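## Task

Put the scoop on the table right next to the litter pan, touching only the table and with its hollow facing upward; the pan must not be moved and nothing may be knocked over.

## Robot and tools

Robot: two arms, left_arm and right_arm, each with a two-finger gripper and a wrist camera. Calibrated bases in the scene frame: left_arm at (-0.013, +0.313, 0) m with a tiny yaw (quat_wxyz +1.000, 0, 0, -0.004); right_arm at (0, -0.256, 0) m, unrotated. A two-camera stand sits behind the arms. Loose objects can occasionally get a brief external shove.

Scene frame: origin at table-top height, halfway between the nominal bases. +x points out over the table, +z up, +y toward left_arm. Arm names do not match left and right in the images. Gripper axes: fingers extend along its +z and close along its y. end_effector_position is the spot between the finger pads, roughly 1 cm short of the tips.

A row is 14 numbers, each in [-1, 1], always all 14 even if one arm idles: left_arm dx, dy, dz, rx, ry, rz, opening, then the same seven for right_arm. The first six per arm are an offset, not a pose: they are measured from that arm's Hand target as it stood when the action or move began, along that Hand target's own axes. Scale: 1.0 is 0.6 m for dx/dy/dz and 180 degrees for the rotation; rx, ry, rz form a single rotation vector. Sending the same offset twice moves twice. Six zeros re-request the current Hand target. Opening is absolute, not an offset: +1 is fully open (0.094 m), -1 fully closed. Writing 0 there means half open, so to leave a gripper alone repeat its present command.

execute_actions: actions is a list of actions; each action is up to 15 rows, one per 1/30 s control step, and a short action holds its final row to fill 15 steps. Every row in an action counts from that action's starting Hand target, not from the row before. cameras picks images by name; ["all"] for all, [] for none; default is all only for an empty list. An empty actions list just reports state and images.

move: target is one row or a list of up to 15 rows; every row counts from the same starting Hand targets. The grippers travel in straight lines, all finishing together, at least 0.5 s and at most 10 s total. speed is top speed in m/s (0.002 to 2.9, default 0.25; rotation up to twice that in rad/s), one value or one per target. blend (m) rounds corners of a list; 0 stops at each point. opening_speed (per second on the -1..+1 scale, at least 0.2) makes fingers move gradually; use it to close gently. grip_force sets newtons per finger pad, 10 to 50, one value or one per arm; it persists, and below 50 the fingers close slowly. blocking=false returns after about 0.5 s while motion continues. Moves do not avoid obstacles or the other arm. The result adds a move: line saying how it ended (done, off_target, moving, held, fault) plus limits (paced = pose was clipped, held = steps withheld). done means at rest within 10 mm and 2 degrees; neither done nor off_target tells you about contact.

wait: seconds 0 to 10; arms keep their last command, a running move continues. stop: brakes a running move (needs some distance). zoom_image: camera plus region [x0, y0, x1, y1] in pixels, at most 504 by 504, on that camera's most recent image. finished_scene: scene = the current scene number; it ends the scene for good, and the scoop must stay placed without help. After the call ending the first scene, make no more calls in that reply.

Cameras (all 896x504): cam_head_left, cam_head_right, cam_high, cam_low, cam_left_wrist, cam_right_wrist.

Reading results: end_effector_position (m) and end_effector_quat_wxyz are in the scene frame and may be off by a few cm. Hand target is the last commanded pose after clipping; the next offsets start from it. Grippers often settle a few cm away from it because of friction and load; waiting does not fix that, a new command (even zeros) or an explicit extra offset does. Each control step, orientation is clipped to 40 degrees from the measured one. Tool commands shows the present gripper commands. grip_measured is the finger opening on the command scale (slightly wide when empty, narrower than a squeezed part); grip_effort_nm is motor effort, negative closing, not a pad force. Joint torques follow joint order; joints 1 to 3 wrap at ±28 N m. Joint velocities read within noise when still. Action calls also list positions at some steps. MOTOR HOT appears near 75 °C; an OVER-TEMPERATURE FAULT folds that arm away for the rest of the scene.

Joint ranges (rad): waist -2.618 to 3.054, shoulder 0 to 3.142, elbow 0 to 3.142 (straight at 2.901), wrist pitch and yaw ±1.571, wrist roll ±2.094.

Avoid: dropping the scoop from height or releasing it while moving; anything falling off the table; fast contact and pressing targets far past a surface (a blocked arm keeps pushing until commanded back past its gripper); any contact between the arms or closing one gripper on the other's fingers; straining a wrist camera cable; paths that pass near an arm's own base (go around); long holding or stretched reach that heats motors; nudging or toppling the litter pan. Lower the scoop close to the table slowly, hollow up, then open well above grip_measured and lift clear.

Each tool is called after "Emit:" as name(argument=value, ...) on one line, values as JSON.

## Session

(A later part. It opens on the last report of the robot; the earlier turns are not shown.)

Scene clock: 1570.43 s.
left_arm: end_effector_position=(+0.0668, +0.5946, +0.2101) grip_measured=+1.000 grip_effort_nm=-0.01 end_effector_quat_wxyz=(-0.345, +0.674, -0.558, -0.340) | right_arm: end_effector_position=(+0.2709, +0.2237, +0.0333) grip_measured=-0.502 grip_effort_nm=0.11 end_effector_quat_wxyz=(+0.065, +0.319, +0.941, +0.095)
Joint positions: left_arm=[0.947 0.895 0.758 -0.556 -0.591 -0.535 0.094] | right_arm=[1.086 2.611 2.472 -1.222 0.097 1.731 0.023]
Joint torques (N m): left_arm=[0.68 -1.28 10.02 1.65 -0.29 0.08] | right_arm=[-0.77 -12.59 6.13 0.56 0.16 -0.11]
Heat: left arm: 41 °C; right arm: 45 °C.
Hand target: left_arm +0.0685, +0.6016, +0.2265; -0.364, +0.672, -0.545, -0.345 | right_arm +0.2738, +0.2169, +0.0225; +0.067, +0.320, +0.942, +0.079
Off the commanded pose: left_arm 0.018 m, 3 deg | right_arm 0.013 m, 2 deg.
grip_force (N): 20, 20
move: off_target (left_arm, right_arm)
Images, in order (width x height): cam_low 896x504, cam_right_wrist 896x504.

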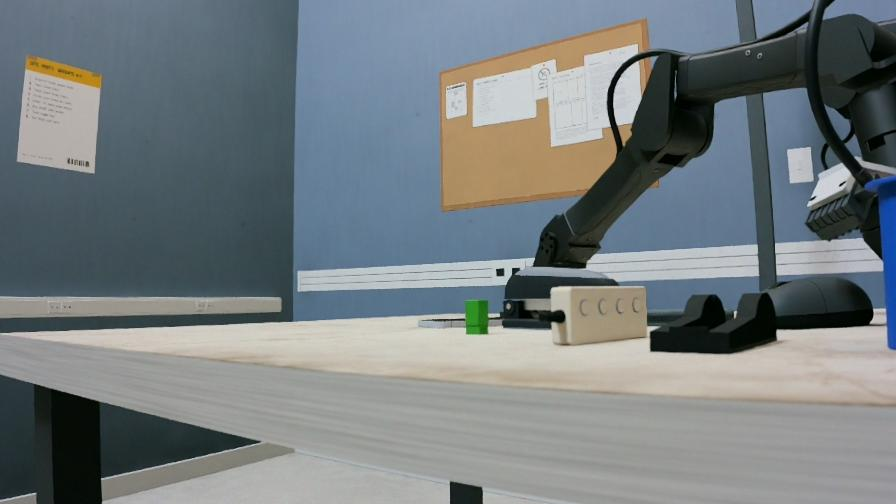

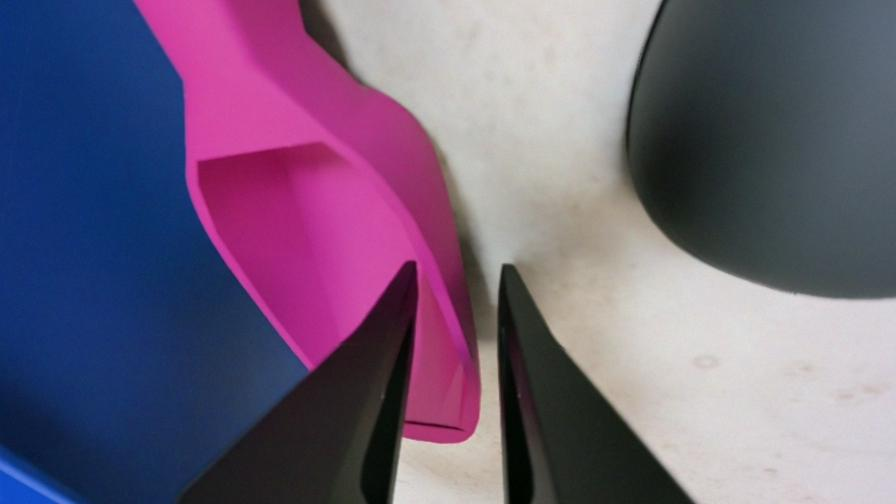

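Emit:
move(target=[[0, 0, 0, 0, 0, 0, 1, 0, 0, -0.06, 0, 0, 0, -0.5]], speed=0.04, cameras=["cam_right_wrist", "cam_low", "cam_high"])

Scene clock: 1578.27 s.
left_arm: end_effector_position=(+0.0668, +0.5946, +0.2101) grip_measured=+1.000 grip_effort_nm=-0.01 end_effector_quat_wxyz=(-0.345, +0.674, -0.558, -0.340) | right_arm: end_effector_position=(+0.2645, +0.2115, +0.0512) grip_measured=-0.502 grip_effort_nm=0.11 end_effector_quat_wxyz=(+0.061, +0.319, +0.943, +0.073)
Joint positions: left_arm=[0.947 0.895 0.758 -0.556 -0.591 -0.535 0.094] | right_arm=[1.086 2.611 2.551 -1.346 0.097 1.731 0.023]
Joint torques (N m): left_arm=[0.65 -1.25 9.96 1.63 -0.27 0.1] | right_arm=[-0.02 -13.74 8.64 0.46 0.17 -0.02]
Heat: left arm: 41 °C; right arm: 45 °C.
Hand target: left_arm +0.0685, +0.6016, +0.2265; -0.364, +0.672, -0.545, -0.345 | right_arm +0.2675, +0.2131, +0.0577; +0.067, +0.320, +0.942, +0.079
Off the commanded pose: left_arm 0.018 m, 3 deg | right_arm 0.007 m, 1 deg.
grip_force (N): 20, 20
move: off_target (left_arm)
Images, in order (width x height): cam_high 896x504, cam_low 896x504, cam_right_wrist 896x504.

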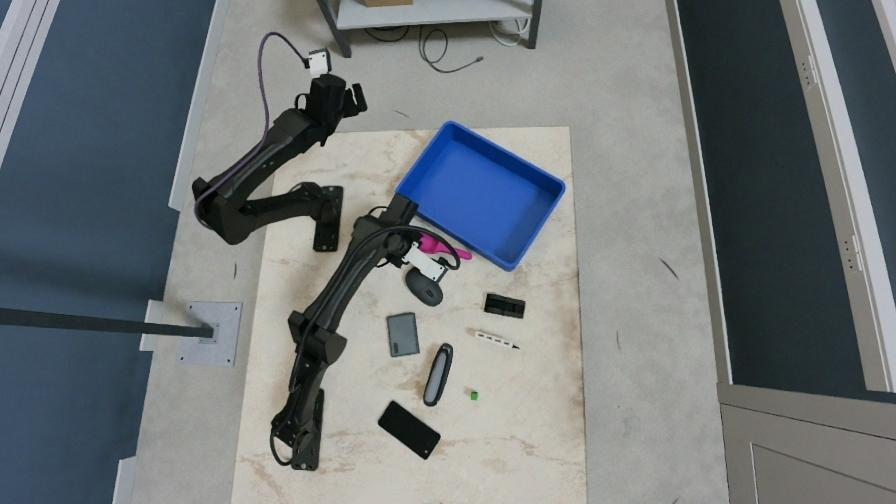

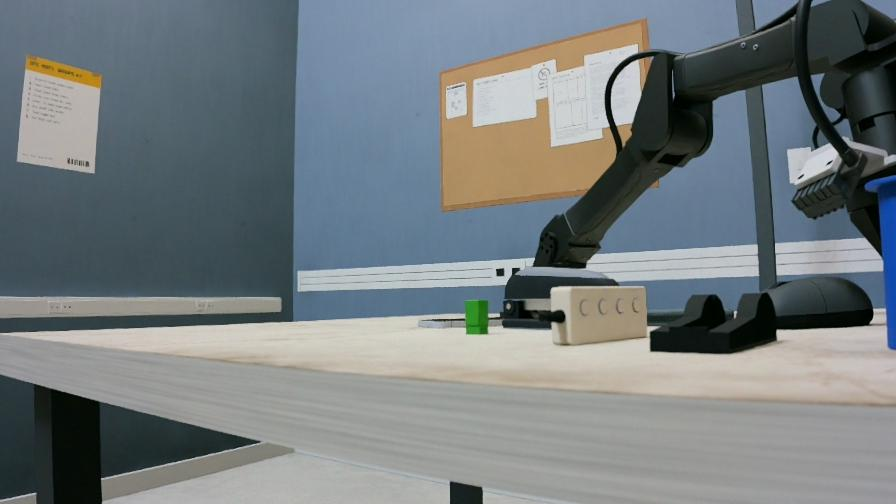

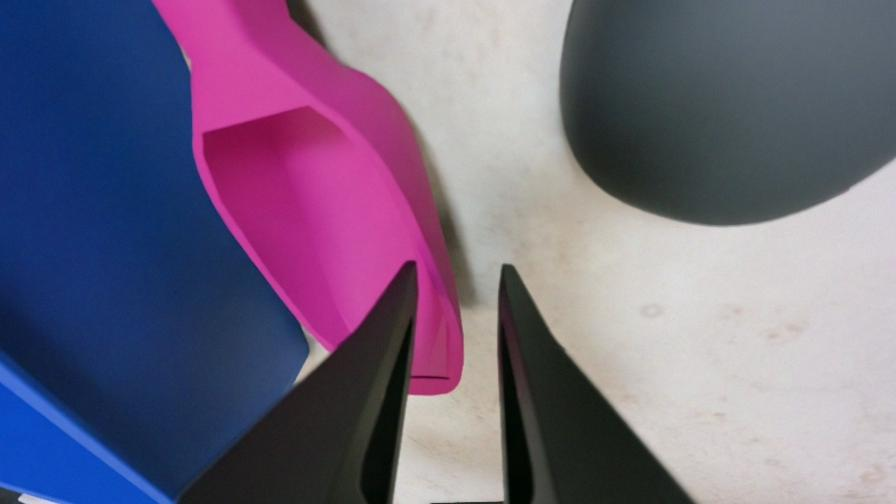

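Emit:
move(target=[[0, 0, 0, 0, 0, 0, 1, 0, 0, -0.12, 0, 0, 0, -0.5], [0, 0, 0, 0, 0, 0, 1, -0.05, -0.10, -0.22, 0, 0, 0, 0.5]], speed=0.12, blend=0.02, cameras=["cam_right_wrist", "cam_low", "cam_high"])

Scene clock: 1584.27 s.
left_arm: end_effector_position=(+0.0668, +0.5946, +0.2101) grip_measured=+1.000 grip_effort_nm=-0.01 end_effector_quat_wxyz=(-0.345, +0.674, -0.558, -0.340) | right_arm: end_effector_position=(+0.2286, +0.1365, +0.1587) grip_measured=+0.498 grip_effort_nm=0.11 end_effector_quat_wxyz=(+0.058, +0.319, +0.944, +0.055)
Joint positions: left_arm=[0.947 0.895 0.758 -0.556 -0.591 -0.535 0.094] | right_arm=[1.079 2.233 2.314 -1.522 0.097 1.725 0.07]
Joint torques (N m): left_arm=[0.68 -1.24 10 1.65 -0.27 0.07] | right_arm=[-0.64 -15.62 5.53 0.63 0.16 -0.1]
Heat: left arm: 41 °C; right arm: 45 °C.
Hand target: left_arm +0.0685, +0.6016, +0.2265; -0.364, +0.672, -0.545, -0.345 | right_arm +0.2321, +0.1339, +0.1777; +0.067, +0.320, +0.942, +0.079
Off the commanded pose: left_arm 0.018 m, 3 deg | right_arm 0.020 m, 3 deg.
grip_force (N): 20, 20
move: off_target (left_arm, right_arm); target 2's new opening was sent with right_arm's hand 0.020 m and 3 deg from that target
Images, in order (width x height): cam_high 896x504, cam_low 896x504, cam_right_wrist 896x504.

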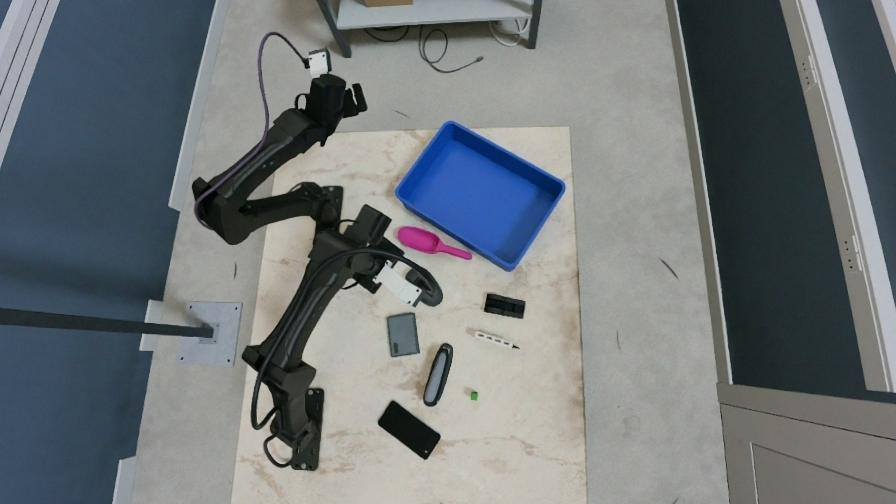

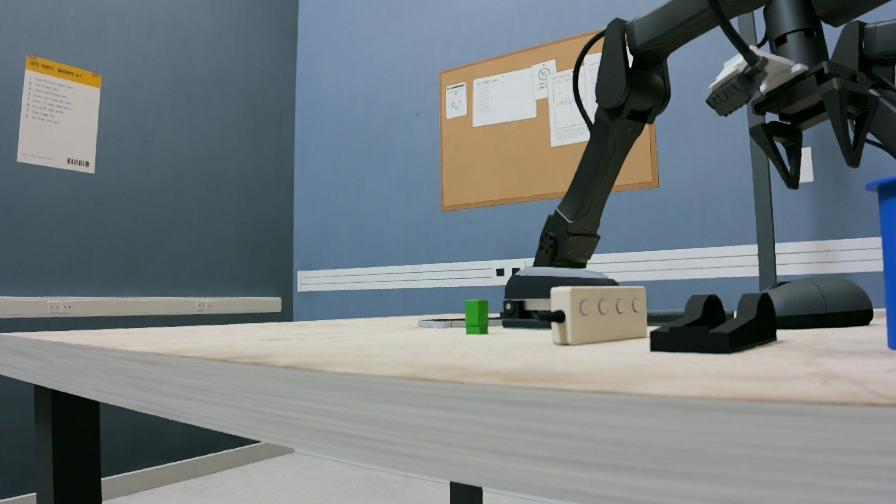

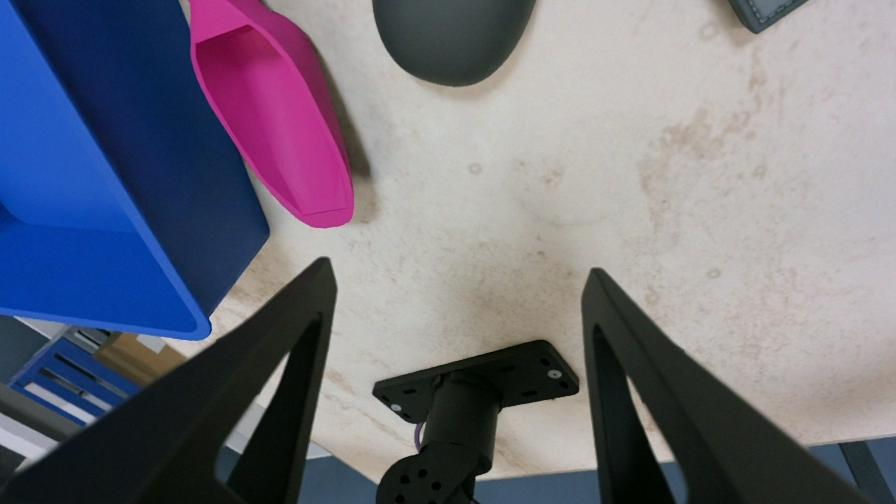

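Emit:
zoom_image(camera="cam_high", region=[370, 180, 530, 290])

Emit:
zoom_image(camera="cam_right_wrist", region=[100, 0, 504, 260])

Scaled by 3.150.

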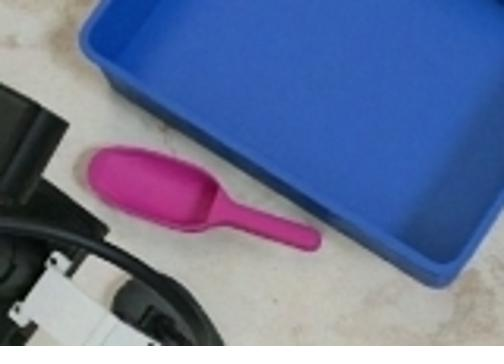

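Scaled by 1.248.

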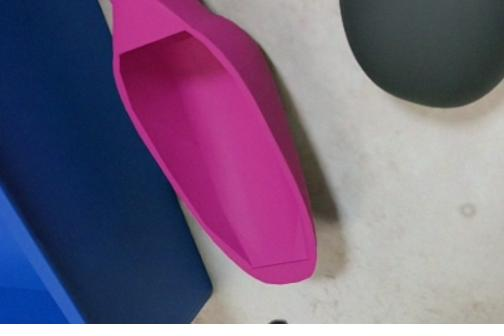

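Emit:
move(target=[[0, 0, 0, 0, 0, 0, 1, -0.290, -0.140, -0.179, 0, 0, 0, 0.2], [0, 0, 0, 0, 0, 0, 1, -0.5445, -0.2668, -0.1330, 0.2076, -0.3392, -0.6544, 0.2]], speed=[0.25, 0.4], blend=0.02, cameras=["cam_high"])

Scene clock: 1898.83 s.
left_arm: end_effector_position=(+0.0668, +0.5946, +0.2101) grip_measured=+1.000 grip_effort_nm=-0.01 end_effector_quat_wxyz=(-0.345, +0.674, -0.558, -0.340) | right_arm: end_effector_position=(+0.3800, -0.1991, +0.2369) grip_measured=+0.202 grip_effort_nm=-0.11 end_effector_quat_wxyz=(-0.376, +0.599, -0.591, +0.388)
Joint positions: left_arm=[0.947 0.895 0.758 -0.556 -0.591 -0.535 0.094] | right_arm=[0.258 1.135 0.832 -0.139 0.243 -1.481 0.056]
Joint torques (N m): left_arm=[0.68 -1.25 9.98 1.64 -0.26 0.11] | right_arm=[-0.87 -5.55 7.21 2.13 -0.05 0.02]
Heat: left arm: 41 °C; right arm: 55 °C.
Hand target: left_arm +0.0685, +0.6016, +0.2265; -0.364, +0.672, -0.545, -0.345 | right_arm +0.3803, -0.2002, +0.2499; -0.395, +0.587, -0.586, +0.395
Off the commanded pose: left_arm 0.018 m, 3 deg | right_arm 0.013 m, 3 deg.
grip_force (N): 20, 20
move: off_target (left_arm, right_arm)
Images, in order (width x height): cam_high 896x504.

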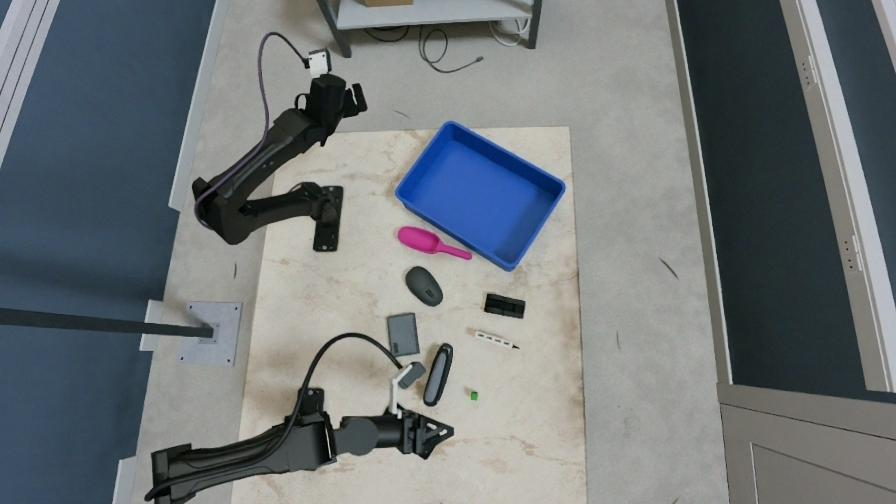

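Emit:
move(target=[[0, 0, 0, 0, 0, 0, 1, 0, 0, 0, 0, -0.3605, -0.1458, 0.2]], speed=0.4)

Emit:
move(target=[[0, 0, 0, 0, 0, 0, 1, 0, 0, 0, 0, -0.1545, -0.0625, 0.2]], speed=0.4, cameras=["cam_high"])

Scene clock: 1907.63 s.
left_arm: end_effector_position=(+0.0668, +0.5946, +0.2101) grip_measured=+1.000 grip_effort_nm=-0.01 end_effector_quat_wxyz=(-0.345, +0.674, -0.558, -0.340) | right_arm: end_effector_position=(+0.3812, -0.1985, +0.2514) grip_measured=+0.202 grip_effort_nm=-0.11 end_effector_quat_wxyz=(-0.633, +0.724, -0.216, +0.172)
Joint positions: left_arm=[0.947 0.895 0.758 -0.556 -0.591 -0.535 0.094] | right_arm=[-0.321 1.494 0.98 -0.036 -1.299 -2.08 0.056]
Joint torques (N m): left_arm=[0.61 -1.31 9.96 1.63 -0.27 0.1] | right_arm=[-0.83 -5.04 6.86 1.37 -0.54 -0.04]
Heat: left arm: 41 °C; right arm: 53 °C.
Hand target: left_arm +0.0685, +0.6016, +0.2265; -0.364, +0.672, -0.545, -0.345 | right_arm +0.3803, -0.2002, +0.2501; -0.550, +0.817, -0.144, +0.097
Off the commanded pose: left_arm 0.018 m, 3 deg | right_arm 0.003 m, 19 deg.
joint sent to its limit (right arm) — joint 6 (wrist roll), lower limit. The joint targets are off in orientation, not in position.
grip_force (N): 20, 20
move: off_target (left_arm, right_arm)

Scene clock: 1909.43 s.
left_arm: end_effector_position=(+0.0668, +0.5946, +0.2101) grip_measured=+1.000 grip_effort_nm=-0.01 end_effector_quat_wxyz=(-0.345, +0.674, -0.558, -0.340) | right_arm: end_effector_position=(+0.3802, -0.1977, +0.2477) grip_measured=+0.202 grip_effort_nm=-0.11 end_effector_quat_wxyz=(+0.684, -0.705, +0.100, -0.160)
Joint positions: left_arm=[0.947 0.895 0.758 -0.556 -0.591 -0.535 0.094] | right_arm=[-0.339 1.644 0.983 0.241 -1.537 -2.08 0.056]
Joint torques (N m): left_arm=[0.65 -1.28 10.02 1.63 -0.28 0.09] | right_arm=[-0.61 -6.26 7.49 1.22 -0.45 -0.04]
Heat: left arm: 41 °C; right arm: 52 °C.
Hand target: left_arm +0.0685, +0.6016, +0.2265; -0.364, +0.672, -0.545, -0.345 | right_arm +0.3802, -0.2002, +0.2500; +0.557, -0.826, -0.072, +0.049
Off the commanded pose: left_arm 0.018 m, 3 deg | right_arm 0.003 m, 37 deg.
joint sent to its limit (right arm) — joint 5 (wrist yaw), lower limit; joint 6 (wrist roll), lower limit. The joint targets are off in orientation, not in position.
grip_force (N): 20, 20
move: off_target (left_arm, right_arm)
Images, in order (width x height): cam_high 896x504.

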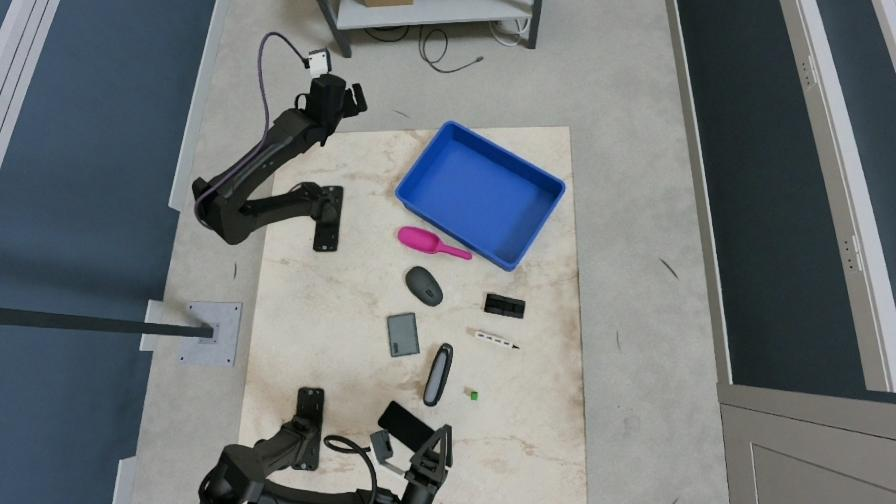

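Emit:
move(target=[[0, 0, 0, 0, 0, 0, 1, 0, 0, 0, 0.2326, 0.2323, 0.5755, 0.2], [0, 0, 0, 0, 0, 0, 1, 0, 0, 0, -0.2263, 0.0003, -0.9104, 0.2]], speed=0.4, blend=0.02)

Scene clock: 1927.20 s.
left_arm: end_effector_position=(+0.0668, +0.5946, +0.2101) grip_measured=+1.000 grip_effort_nm=-0.01 end_effector_quat_wxyz=(-0.345, +0.674, -0.558, -0.340) | right_arm: end_effector_position=(+0.3735, -0.1976, +0.2412) grip_measured=+0.202 grip_effort_nm=-0.11 end_effector_quat_wxyz=(+0.084, +0.154, +0.822, +0.541)
Joint positions: left_arm=[0.947 0.895 0.758 -0.556 -0.591 -0.535 0.094] | right_arm=[-0.301 1.782 1.568 -1.27 -1.157 0.126 0.056]
Joint torques (N m): left_arm=[0.64 -1.31 9.98 1.62 -0.26 0.08] | right_arm=[-0.7 -6.94 8.77 0.46 -0.82 -0.15]
Heat: left arm: 41 °C; right arm: 49 °C.
Hand target: left_arm +0.0685, +0.6016, +0.2265; -0.364, +0.672, -0.545, -0.345 | right_arm +0.3803, -0.2002, +0.2500; +0.097, +0.144, +0.817, +0.551
Off the commanded pose: left_arm 0.018 m, 3 deg | right_arm 0.011 m, 2 deg.
grip_force (N): 20, 20
move: off_target (left_arm, right_arm)

Emit:
move(target=[[0, 0, 0, 0, 0, 0, 1, 0, 0, 0, 0, 0.1545, -0.0625, 0.2]], speed=0.4)

Scene clock: 1932.23 s.
left_arm: end_effector_position=(+0.0668, +0.5946, +0.2101) grip_measured=+1.000 grip_effort_nm=-0.01 end_effector_quat_wxyz=(-0.345, +0.674, -0.558, -0.340) | right_arm: end_effector_position=(+0.3756, -0.2017, +0.2415) grip_measured=+0.202 grip_effort_nm=-0.11 end_effector_quat_wxyz=(+0.092, +0.048, +0.846, +0.523)
Joint positions: left_arm=[0.947 0.895 0.758 -0.556 -0.591 -0.535 0.094] | right_arm=[-0.301 1.933 1.788 -1.57 -1.115 -0.277 0.056]
Joint torques (N m): left_arm=[0.62 -1.31 10 1.63 -0.27 0.1] | right_arm=[0.59 -8.64 8.24 0.08 -0.67 -0.25]
Heat: left arm: 41 °C; right arm: 48 °C.
Hand target: left_arm +0.0685, +0.6016, +0.2265; -0.364, +0.672, -0.545, -0.345 | right_arm +0.3803, -0.2002, +0.2500; -0.049, -0.072, +0.826, +0.557
Off the commanded pose: left_arm 0.018 m, 3 deg | right_arm 0.010 m, 22 deg.
joint sent to its limit (right arm) — joint 4 (wrist pitch), lower limit. The joint targets are off in orientation, not in position.
grip_force (N): 20, 20
move: off_target (left_arm, right_arm)

Emit:
move(target=[[0, 0, 0, 0, 0, 0, 1, 0.0448, -0.2850, 0.0512, 0, -0.3605, 0.1458, -1]], speed=0.25, cameras=["cam_high"])

Emit:
zoom_image(camera="cam_high", region=[380, 370, 520, 460])

Scene clock: 2078.87 s.
left_arm: end_effector_position=(+0.0668, +0.5946, +0.2101) grip_measured=+1.000 grip_effort_nm=-0.01 end_effector_quat_wxyz=(-0.345, +0.674, -0.558, -0.340) | right_arm: end_effector_position=(+0.3584, -0.2417, +0.0798) grip_measured=-0.991 grip_effort_nm=-0.47 end_effector_quat_wxyz=(+0.272, +0.423, +0.716, +0.484)
Joint positions: left_arm=[0.947 0.895 0.758 -0.556 -0.591 -0.535 0.094] | right_arm=[-0.318 1.522 0.392 0.572 -0.761 1.185 0]
Joint torques (N m): left_arm=[0.69 -1.28 9.99 1.64 -0.26 0.07] | right_arm=[0.8 -4 4.77 1.95 -0.16 -0.1]
Heat: left arm: 42 °C; right arm: 43 °C.
Hand target: left_arm +0.0685, +0.6016, +0.2265; -0.364, +0.672, -0.545, -0.345 | right_arm +0.3600, -0.2400, +0.0800; +0.280, +0.415, +0.718, +0.484
Off the commanded pose: left_arm 0.018 m, 3 deg | right_arm 0.002 m, 1 deg.
grip_force (N): 20, 20
move: off_target (left_arm)
Images, in order (width x height): cam_high 896x504.

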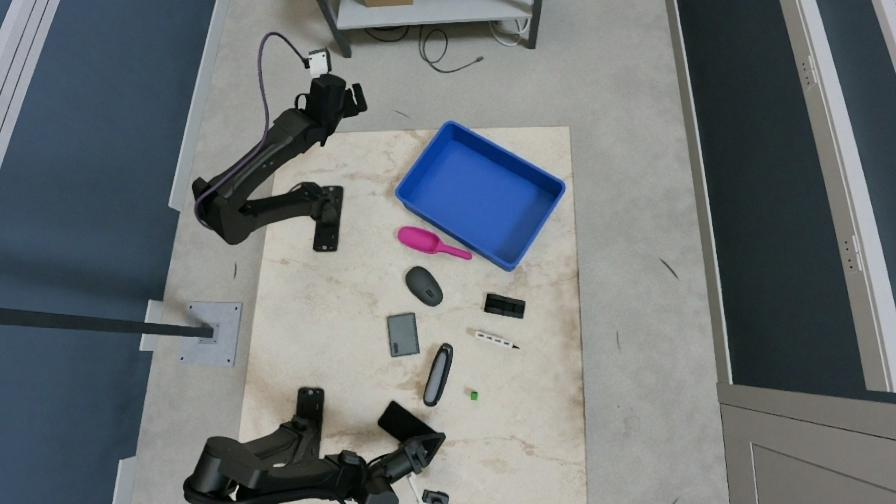

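Scaled by 3.600.

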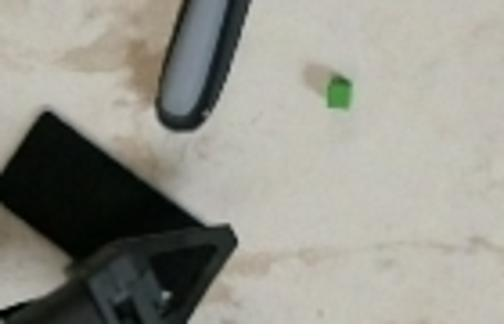

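Emit:
move(target=[[0, 0, 0, 0, 0, 0, 1, 0.1270, 0.0924, 0.2285, 0, 0, 0, -1]], speed=0.25, cameras=["cam_high"])

Emit:
zoom_image(camera="cam_high", region=[420, 320, 560, 410])

Scene clock: 2093.70 s.
left_arm: end_effector_position=(+0.0668, +0.5946, +0.2101) grip_measured=+1.000 grip_effort_nm=-0.01 end_effector_quat_wxyz=(-0.345, +0.674, -0.558, -0.340) | right_arm: end_effector_position=(+0.4393, -0.0991, +0.0751) grip_measured=-0.991 grip_effort_nm=-0.48 end_effector_quat_wxyz=(+0.261, +0.419, +0.722, +0.484)
Joint positions: left_arm=[0.947 0.895 0.758 -0.556 -0.591 -0.535 0.094] | right_arm=[0.227 1.827 0.68 0.72 -0.296 1.47 0]
Joint torques (N m): left_arm=[0.7 -1.28 10 1.63 -0.27 0.08] | right_arm=[0.12 -6.16 7.41 2.02 0.22 -0.17]
Heat: left arm: 42 °C; right arm: 42 °C.
Hand target: left_arm +0.0685, +0.6016, +0.2265; -0.364, +0.672, -0.545, -0.345 | right_arm +0.4501, -0.1001, +0.0800; +0.280, +0.415, +0.718, +0.484
Off the commanded pose: left_arm 0.018 m, 3 deg | right_arm 0.012 m, 2 deg.
grip_force (N): 20, 20
move: off_target (left_arm, right_arm)
Images, in order (width x height): cam_high 896x504.

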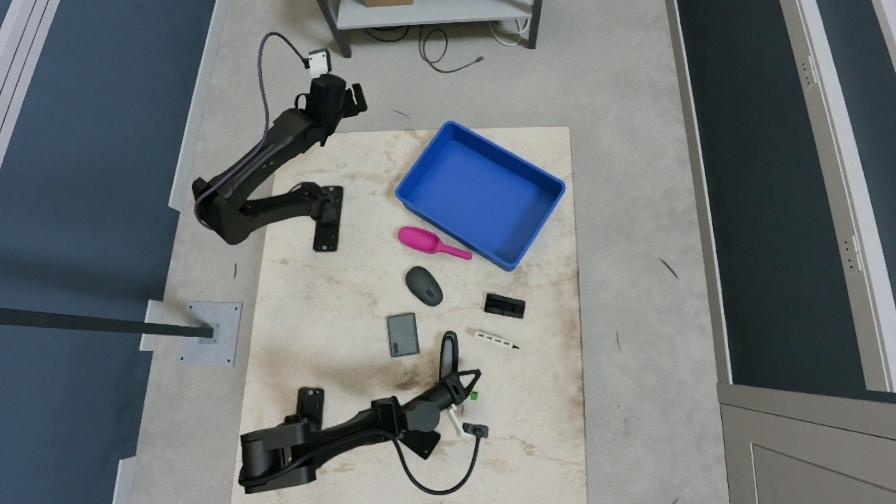

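Scaled by 3.600.

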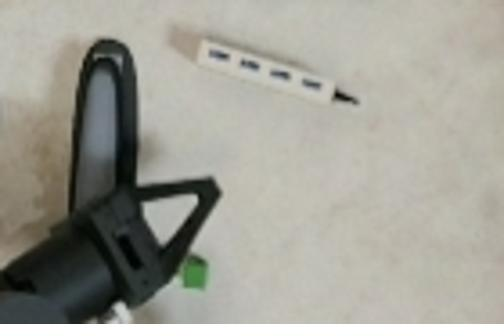

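Emit:
move(target=[[0, 0, 0, 0, 0, 0, 1, 0, 0.1236, -0.05, 0, 0, 0, -1], [0, 0, 0, 0, 0, 0, 1, 0.2582, 0.1125, 0.0115, 0, 0, 0, -1]], speed=0.25, blend=0.02, cameras=["cam_high", "cam_low"])

Emit:
zoom_image(camera="cam_high", region=[400, 280, 540, 370])

Scene clock: 2106.73 s.
left_arm: end_effector_position=(+0.0668, +0.5946, +0.2101) grip_measured=+1.000 grip_effort_nm=-0.01 end_effector_quat_wxyz=(-0.345, +0.674, -0.558, -0.340) | right_arm: end_effector_position=(+0.3891, +0.0471, +0.1290) grip_measured=-0.991 grip_effort_nm=-0.48 end_effector_quat_wxyz=(+0.266, +0.415, +0.729, +0.475)
Joint positions: left_arm=[0.947 0.895 0.758 -0.556 -0.591 -0.535 0.094] | right_arm=[0.717 1.729 0.864 0.439 0.158 1.649 0]
Joint torques (N m): left_arm=[0.65 -1.28 10 1.63 -0.27 0.09] | right_arm=[-0.35 -6.65 9.05 2.06 0.28 -0.08]
Heat: left arm: 42 °C; right arm: 42 °C.
Hand target: left_arm +0.0685, +0.6016, +0.2265; -0.364, +0.672, -0.545, -0.345 | right_arm +0.4000, +0.0500, +0.1398; +0.280, +0.414, +0.718, +0.484
Off the commanded pose: left_arm 0.018 m, 3 deg | right_arm 0.016 m, 2 deg.
grip_force (N): 20, 20
move: off_target (left_arm, right_arm)
Images, in order (width x height): cam_high 896x504, cam_low 896x504.

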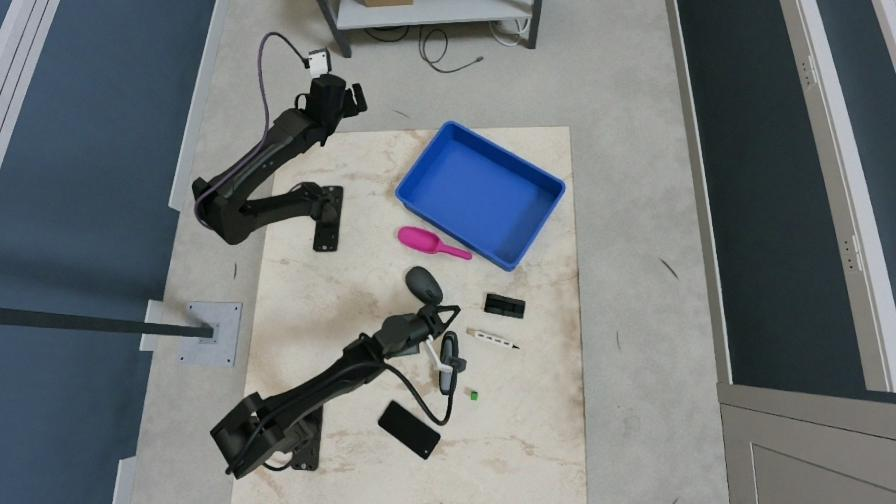

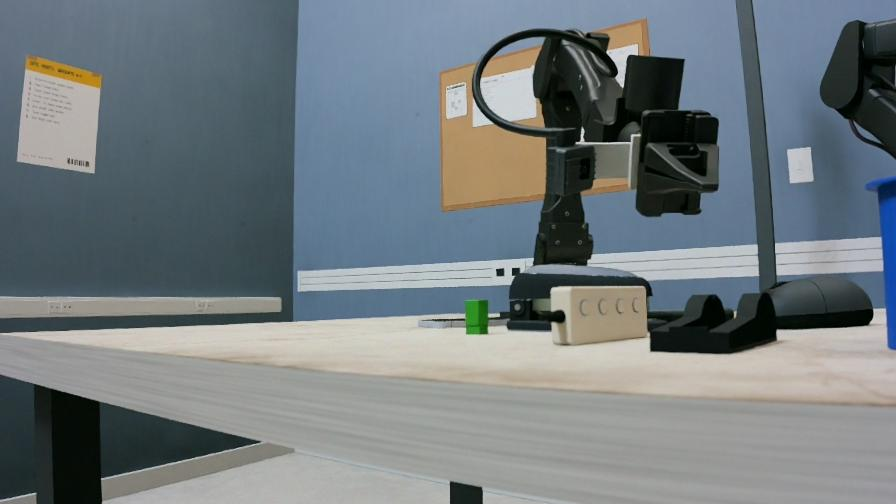

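Scaled by 3.600.

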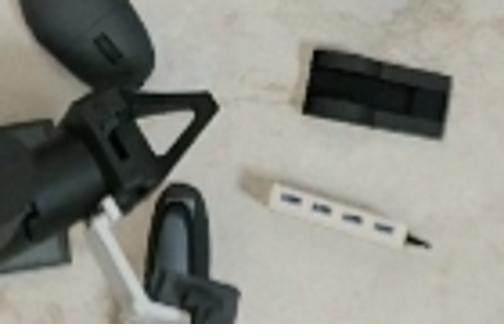

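Emit:
move(target=[[0, 0, 0, 0, 0, 0, 1, 0.246, -0.0282, 0.0193, 0, 0.1545, -0.0625, -1]], speed=0.2, cameras=["cam_high"])

Emit:
zoom_image(camera="cam_high", region=[380, 220, 520, 310])

Scene clock: 2122.27 s.
left_arm: end_effector_position=(+0.0668, +0.5946, +0.2101) grip_measured=+1.000 grip_effort_nm=-0.01 end_effector_quat_wxyz=(-0.345, +0.674, -0.558, -0.340) | right_arm: end_effector_position=(+0.3248, +0.1707, +0.1107) grip_measured=-0.991 grip_effort_nm=-0.48 end_effector_quat_wxyz=(+0.134, +0.229, +0.806, +0.528)
Joint positions: left_arm=[0.947 0.895 0.758 -0.556 -0.591 -0.535 0.094] | right_arm=[0.861 1.916 1.019 0.474 -0.169 1.524 0]
Joint torques (N m): left_arm=[0.7 -1.39 10.03 1.62 -0.28 0.1] | right_arm=[0.42 -8.05 8.91 2.05 0.01 -0.24]
Heat: left arm: 42 °C; right arm: 42 °C.
Hand target: left_arm +0.0685, +0.6016, +0.2265; -0.364, +0.672, -0.545, -0.345 | right_arm +0.3301, +0.1800, +0.1198; +0.145, +0.215, +0.801, +0.540
Off the commanded pose: left_arm 0.018 m, 3 deg | right_arm 0.014 m, 3 deg.
grip_force (N): 20, 20
move: off_target (left_arm, right_arm)
Images, in order (width x height): cam_high 896x504.

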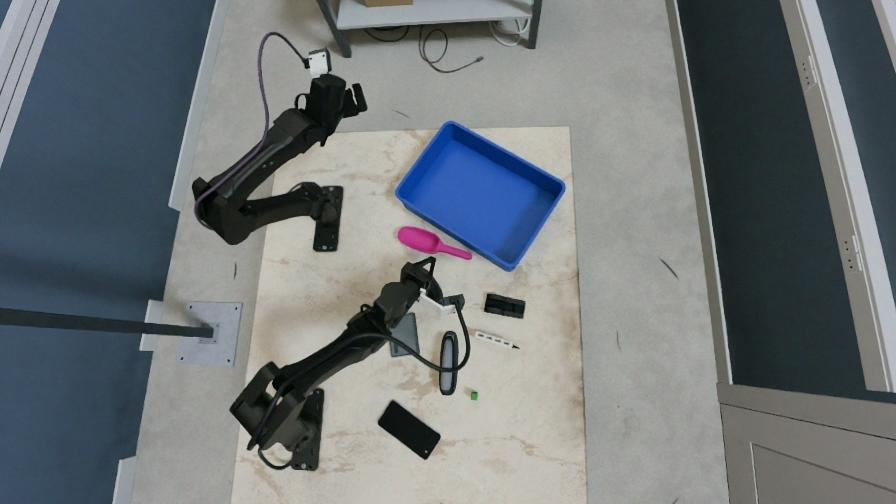

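Scaled by 3.600.

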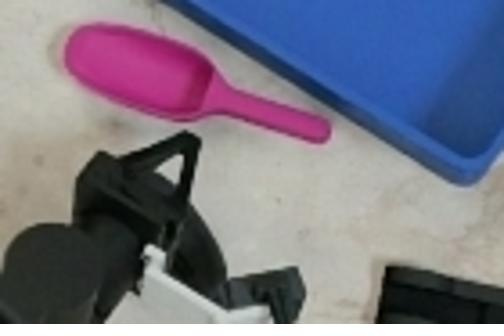

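Emit:
move(target=[[0, 0, 0, 0, 0, 0, 1, 0, 0.1545, -0.0625, 0, 0, 0, -1], [0, 0, 0, 0, 0, 0, 1, -0.315, -0.0413, -0.680, 0, -0.309, 0.125, -1]], speed=0.3, blend=0.03)

Emit:
move(target=[[0.0995, -0.3178, -0.3463, 0.2119, 0.2262, 0.0156, -1, 0, 0, 0, 0, 0, 0, -1], [0.5772, -0.1632, -0.6718, 0.4238, 0.4525, 0.0313, -1, 0, 0, 0, 0, 0, 0, -1]], speed=0.3, blend=0.05, cameras=["cam_high"])

Scene clock: 2177.20 s.
left_arm: end_effector_position=(+0.0668, +0.5946, +0.2101) grip_measured=+1.000 grip_effort_nm=-0.01 end_effector_quat_wxyz=(-0.345, +0.674, -0.558, -0.340) | right_arm: end_effector_position=(+0.3009, -0.2479, +0.2447) grip_measured=-0.991 grip_effort_nm=-0.48 end_effector_quat_wxyz=(+0.385, +0.593, +0.586, +0.395)
Joint positions: left_arm=[0.947 0.895 0.758 -0.556 -0.591 -0.535 0.094] | right_arm=[0.042 0.728 0.681 -0.355 0.032 1.603 0]
Joint torques (N m): left_arm=[0.69 -1.31 9.99 1.64 -0.27 0.09] | right_arm=[-0.61 -1.52 7.38 1.93 0.06 -0.21]
Heat: left arm: 42 °C; right arm: 43 °C.
Hand target: left_arm +0.0685, +0.6016, +0.2265; -0.364, +0.672, -0.545, -0.345 | right_arm +0.2999, -0.2500, +0.2500; +0.395, +0.586, +0.586, +0.395
Off the commanded pose: left_arm 0.018 m, 3 deg | right_arm 0.006 m, 1 deg.
grip_force (N): 20, 20
move: off_target (left_arm)

Scene clock: 2185.60 s.
left_arm: end_effector_position=(+0.2510, +0.1000, +0.1445) grip_measured=-0.867 grip_effort_nm=-0.15 end_effector_quat_wxyz=(+0.236, -0.358, +0.748, -0.507) | right_arm: end_effector_position=(+0.3008, -0.2479, +0.2446) grip_measured=-0.991 grip_effort_nm=-0.48 end_effector_quat_wxyz=(+0.385, +0.593, +0.586, +0.395)
Joint positions: left_arm=[-0.665 0.994 0.34 0.27 0.014 -1.575 0.006] | right_arm=[0.042 0.728 0.681 -0.355 0.032 1.603 0]
Joint velocities: left_arm=[-0.002 -0.007 -0.002 0.051 0.007 0.022 -0.01] | right_arm=[within noise]
Joint torques (N m): left_arm=[-0.99 -1.83 5.39 1.88 -0.2 0.03] | right_arm=[-0.58 -1.48 7.39 1.91 0.04 -0.23]
Heat: left arm: 42 °C; right arm: 43 °C.
Hand target: left_arm +0.2498, +0.1000, +0.1399; +0.240, -0.357, +0.749, -0.505 | right_arm +0.2999, -0.2500, +0.2500; +0.395, +0.586, +0.586, +0.395
Off the commanded pose: left_arm 0.005 m, 1 deg | right_arm 0.006 m, 1 deg.
grip_force (N): 20, 20
move: moving (left_arm; no rest 5 s after the path's end)
Images, in order (width x height): cam_high 896x504.

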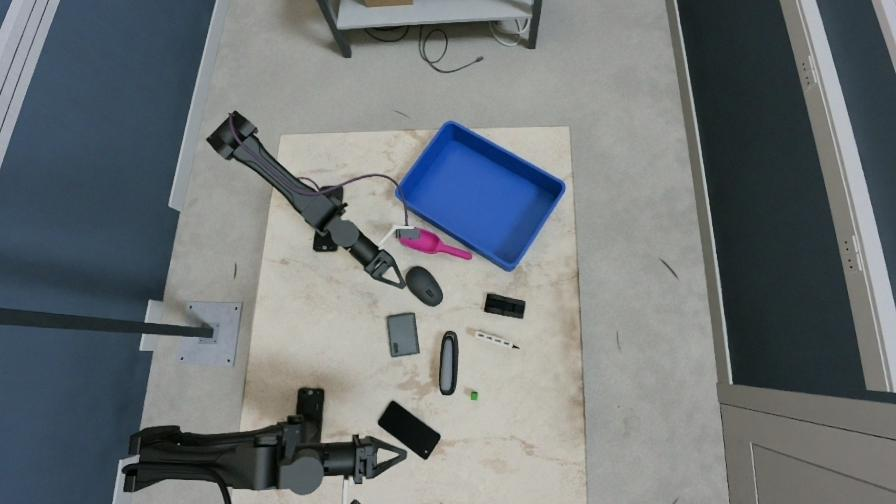

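Emit:
zoom_image(camera="cam_high", region=[350, 230, 490, 320])

Scaled by 3.600.

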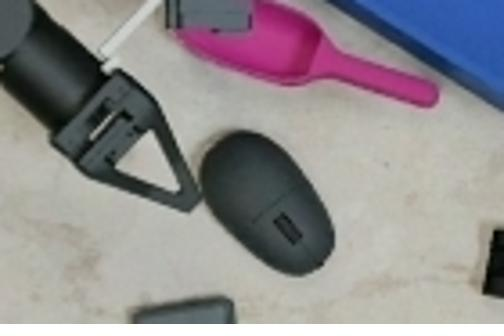

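Emit:
move(target=[[-0.206, -0.026, 0.0642, 0, 0, 0, -1, 0, 0, 0, 0, 0, 0, -1]], speed=0.2, cameras=["cam_high"])

Emit:
zoom_image(camera="cam_high", region=[390, 210, 530, 300])

Scene clock: 2202.87 s.
left_arm: end_effector_position=(+0.3489, +0.1712, +0.1259) grip_measured=-0.994 grip_effort_nm=-0.30 end_effector_quat_wxyz=(+0.223, -0.375, +0.752, -0.494) | right_arm: end_effector_position=(+0.3008, -0.2479, +0.2446) grip_measured=-0.991 grip_effort_nm=-0.48 end_effector_quat_wxyz=(+0.385, +0.593, +0.586, +0.395)
Joint positions: left_arm=[-0.155 1.377 0.526 0.37 0.472 -1.375 0] | right_arm=[0.042 0.728 0.681 -0.355 0.032 1.603 0]
Joint torques (N m): left_arm=[0.5 -4.3 9.14 1.81 0.22 0.19] | right_arm=[-0.58 -1.44 7.38 1.91 0.05 -0.24]
Heat: left arm: 43 °C; right arm: 42 °C.
Hand target: left_arm +0.3599, +0.1700, +0.1398; +0.241, -0.357, +0.749, -0.505 | right_arm +0.2999, -0.2500, +0.2500; +0.395, +0.586, +0.586, +0.395
Off the commanded pose: left_arm 0.018 m, 3 deg | right_arm 0.006 m, 1 deg.
grip_force (N): 20, 20
move: off_target (left_arm)
Images, in order (width x height): cam_high 896x504.

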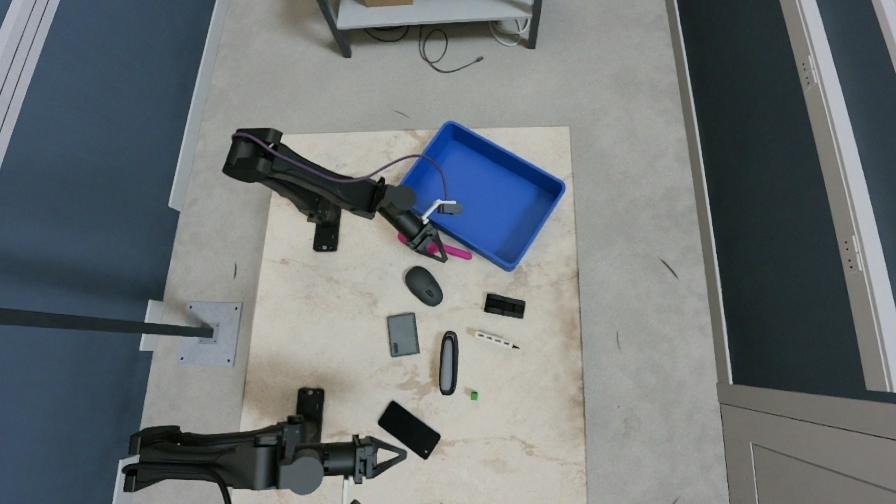

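Scaled by 3.600.

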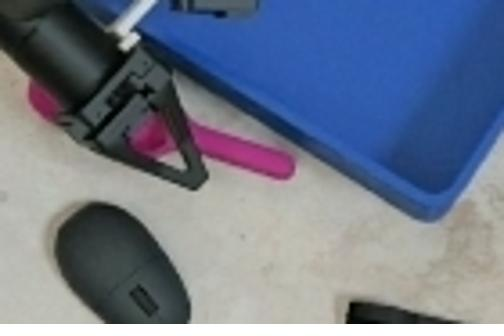

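Emit:
move(target=[[0.1135, -0.0666, 0.1647, 0, 0, 0, -1, 0, 0, 0, 0, 0, 0, -1]], speed=0.2, cameras=["cam_high"])

Emit:
zoom_image(camera="cam_high", region=[400, 260, 540, 350])

Scene clock: 2211.83 s.
left_arm: end_effector_position=(+0.3893, +0.0542, +0.1302) grip_measured=-0.994 grip_effort_nm=-0.30 end_effector_quat_wxyz=(+0.226, -0.361, +0.757, -0.496) | right_arm: end_effector_position=(+0.3008, -0.2479, +0.2446) grip_measured=-0.991 grip_effort_nm=-0.48 end_effector_quat_wxyz=(+0.385, +0.593, +0.586, +0.395)
Joint positions: left_arm=[-0.5 1.677 0.806 0.447 0.173 -1.51 0] | right_arm=[0.042 0.728 0.681 -0.355 0.032 1.603 0]
Joint torques (N m): left_arm=[-0.29 -6.87 9.14 1.85 -0.15 0.03] | right_arm=[-0.62 -1.51 7.42 1.91 0.04 -0.22]
Heat: left arm: 44 °C; right arm: 42 °C.
Hand target: left_arm +0.3998, +0.0500, +0.1396; +0.240, -0.357, +0.749, -0.504 | right_arm +0.2999, -0.2500, +0.2500; +0.395, +0.586, +0.586, +0.395
Off the commanded pose: left_arm 0.015 m, 2 deg | right_arm 0.006 m, 1 deg.
grip_force (N): 20, 20
move: off_target (left_arm)
Images, in order (width x height): cam_high 896x504.

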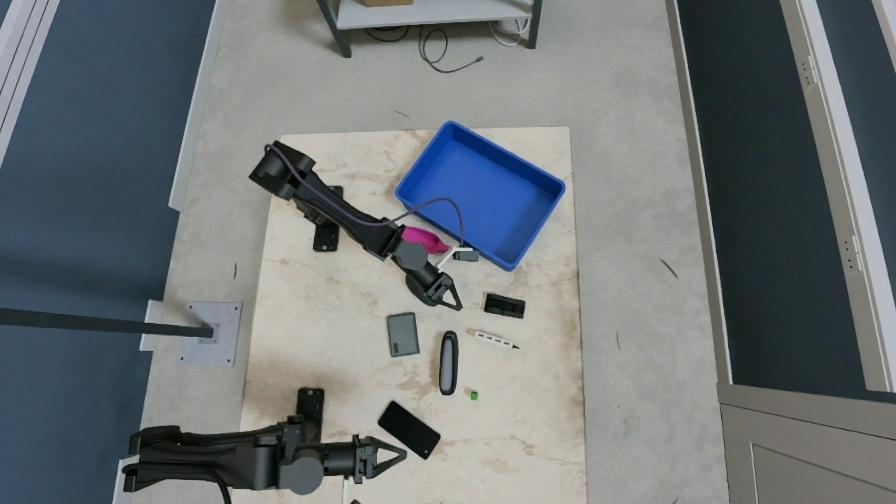

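Scaled by 3.600.

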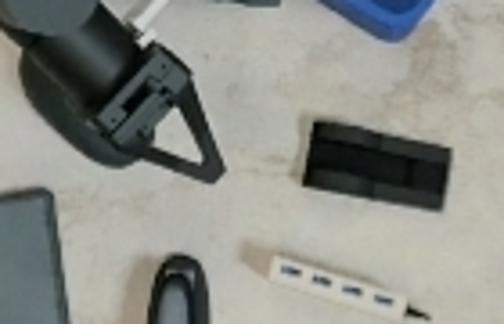

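Emit:
move(target=[[-0.3485, -0.061, -0.5603, -0.2119, -0.2262, -0.0156, -1, 0, 0, 0, 0, 0, 0, -1], [-0.367, 0.2435, -0.988, -0.4238, -0.4525, -0.0313, -1, 0, 0, 0, 0, 0, 0, -1]], speed=0.35, blend=0.05, cameras=["cam_high"])

Scene clock: 2265.23 s.
left_arm: end_effector_position=(+0.0723, +0.6008, +0.2227) grip_measured=-0.995 grip_effort_nm=-0.30 end_effector_quat_wxyz=(-0.354, +0.673, -0.553, -0.340) | right_arm: end_effector_position=(+0.3008, -0.2479, +0.2446) grip_measured=-0.991 grip_effort_nm=-0.48 end_effector_quat_wxyz=(+0.385, +0.593, +0.586, +0.395)
Joint positions: left_arm=[0.944 0.924 0.806 -0.557 -0.593 -0.538 0] | right_arm=[0.042 0.728 0.681 -0.355 0.032 1.603 0]
Joint torques (N m): left_arm=[0.85 -3.79 5.9 1.61 -0.25 0.11] | right_arm=[-0.62 -1.48 7.41 1.91 0.04 -0.22]
Heat: left arm: 45 °C; right arm: 43 °C.
Hand target: left_arm +0.0690, +0.6015, +0.2268; -0.364, +0.672, -0.545, -0.345 | right_arm +0.2999, -0.2500, +0.2500; +0.395, +0.586, +0.586, +0.395
Off the commanded pose: left_arm 0.005 m, 2 deg | right_arm 0.006 m, 1 deg.
grip_force (N): 20, 20
move: done
Images, in order (width x height): cam_high 896x504.

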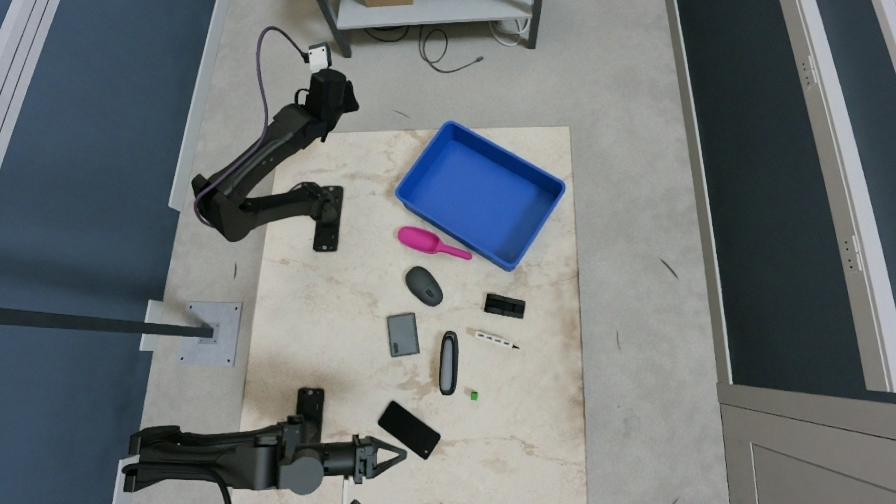

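Emit:
move(target=[[0, 0, 0, 0, 0, 0, -1, 0.3333, 0.0622, 0.0648, 0.3952, -0.1784, 0.3358, -0.5], [0, 0, 0, 0, 0, 0, -1, 0.75, -0.096, -0.0151, 0.2375, -0.3474, 0.6540, -0.5]], speed=0.35, blend=0.05, cameras=["cam_high", "cam_right_wrist"])

Scene clock: 2292.67 s.
left_arm: end_effector_position=(+0.0723, +0.6009, +0.2228) grip_measured=-0.995 grip_effort_nm=-0.30 end_effector_quat_wxyz=(-0.354, +0.673, -0.553, -0.340) | right_arm: end_effector_position=(+0.2666, +0.1996, +0.2051) grip_measured=-0.502 grip_effort_nm=0.10 end_effector_quat_wxyz=(+0.685, -0.488, -0.532, -0.093)
Joint positions: left_arm=[0.944 0.924 0.806 -0.556 -0.593 -0.537 0] | right_arm=[0.69 2.646 2.56 -1.558 -1.527 2.105 0.023]
Joint torques (N m): left_arm=[0.83 -3.82 5.87 1.66 -0.25 0.1] | right_arm=[-0.57 -12.08 5.38 0.07 -0.9 0.01]
Heat: left arm: 43 °C; right arm: 42 °C.
Hand target: left_arm +0.0690, +0.6015, +0.2268; -0.364, +0.672, -0.545, -0.345 | right_arm +0.2699, +0.1999, +0.1999; +0.588, -0.740, -0.314, -0.087
Off the commanded pose: left_arm 0.005 m, 2 deg | right_arm 0.006 m, 137 deg; orientation clipped.
joint sent to its limit (right arm) — joint 4 (wrist pitch), lower limit; joint 5 (wrist yaw), lower limit; joint 6 (wrist roll), upper limit. The joint targets are off in orientation, not in position.
grip_force (N): 20, 20
move: off_target (right_arm); limits=paced
Images, in order (width x height): cam_high 896x504, cam_right_wrist 896x504.

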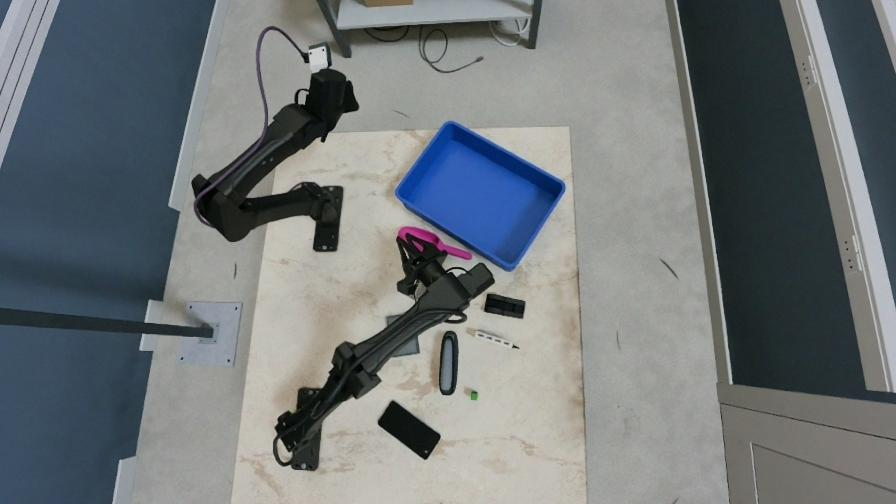

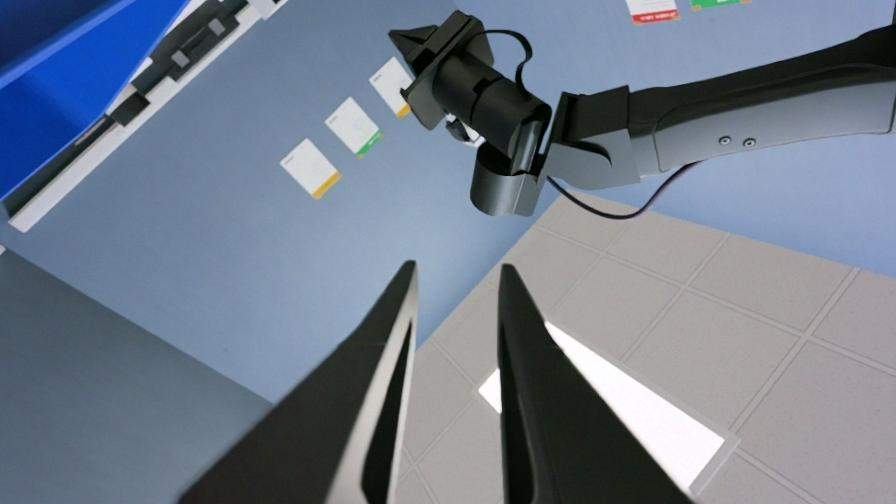

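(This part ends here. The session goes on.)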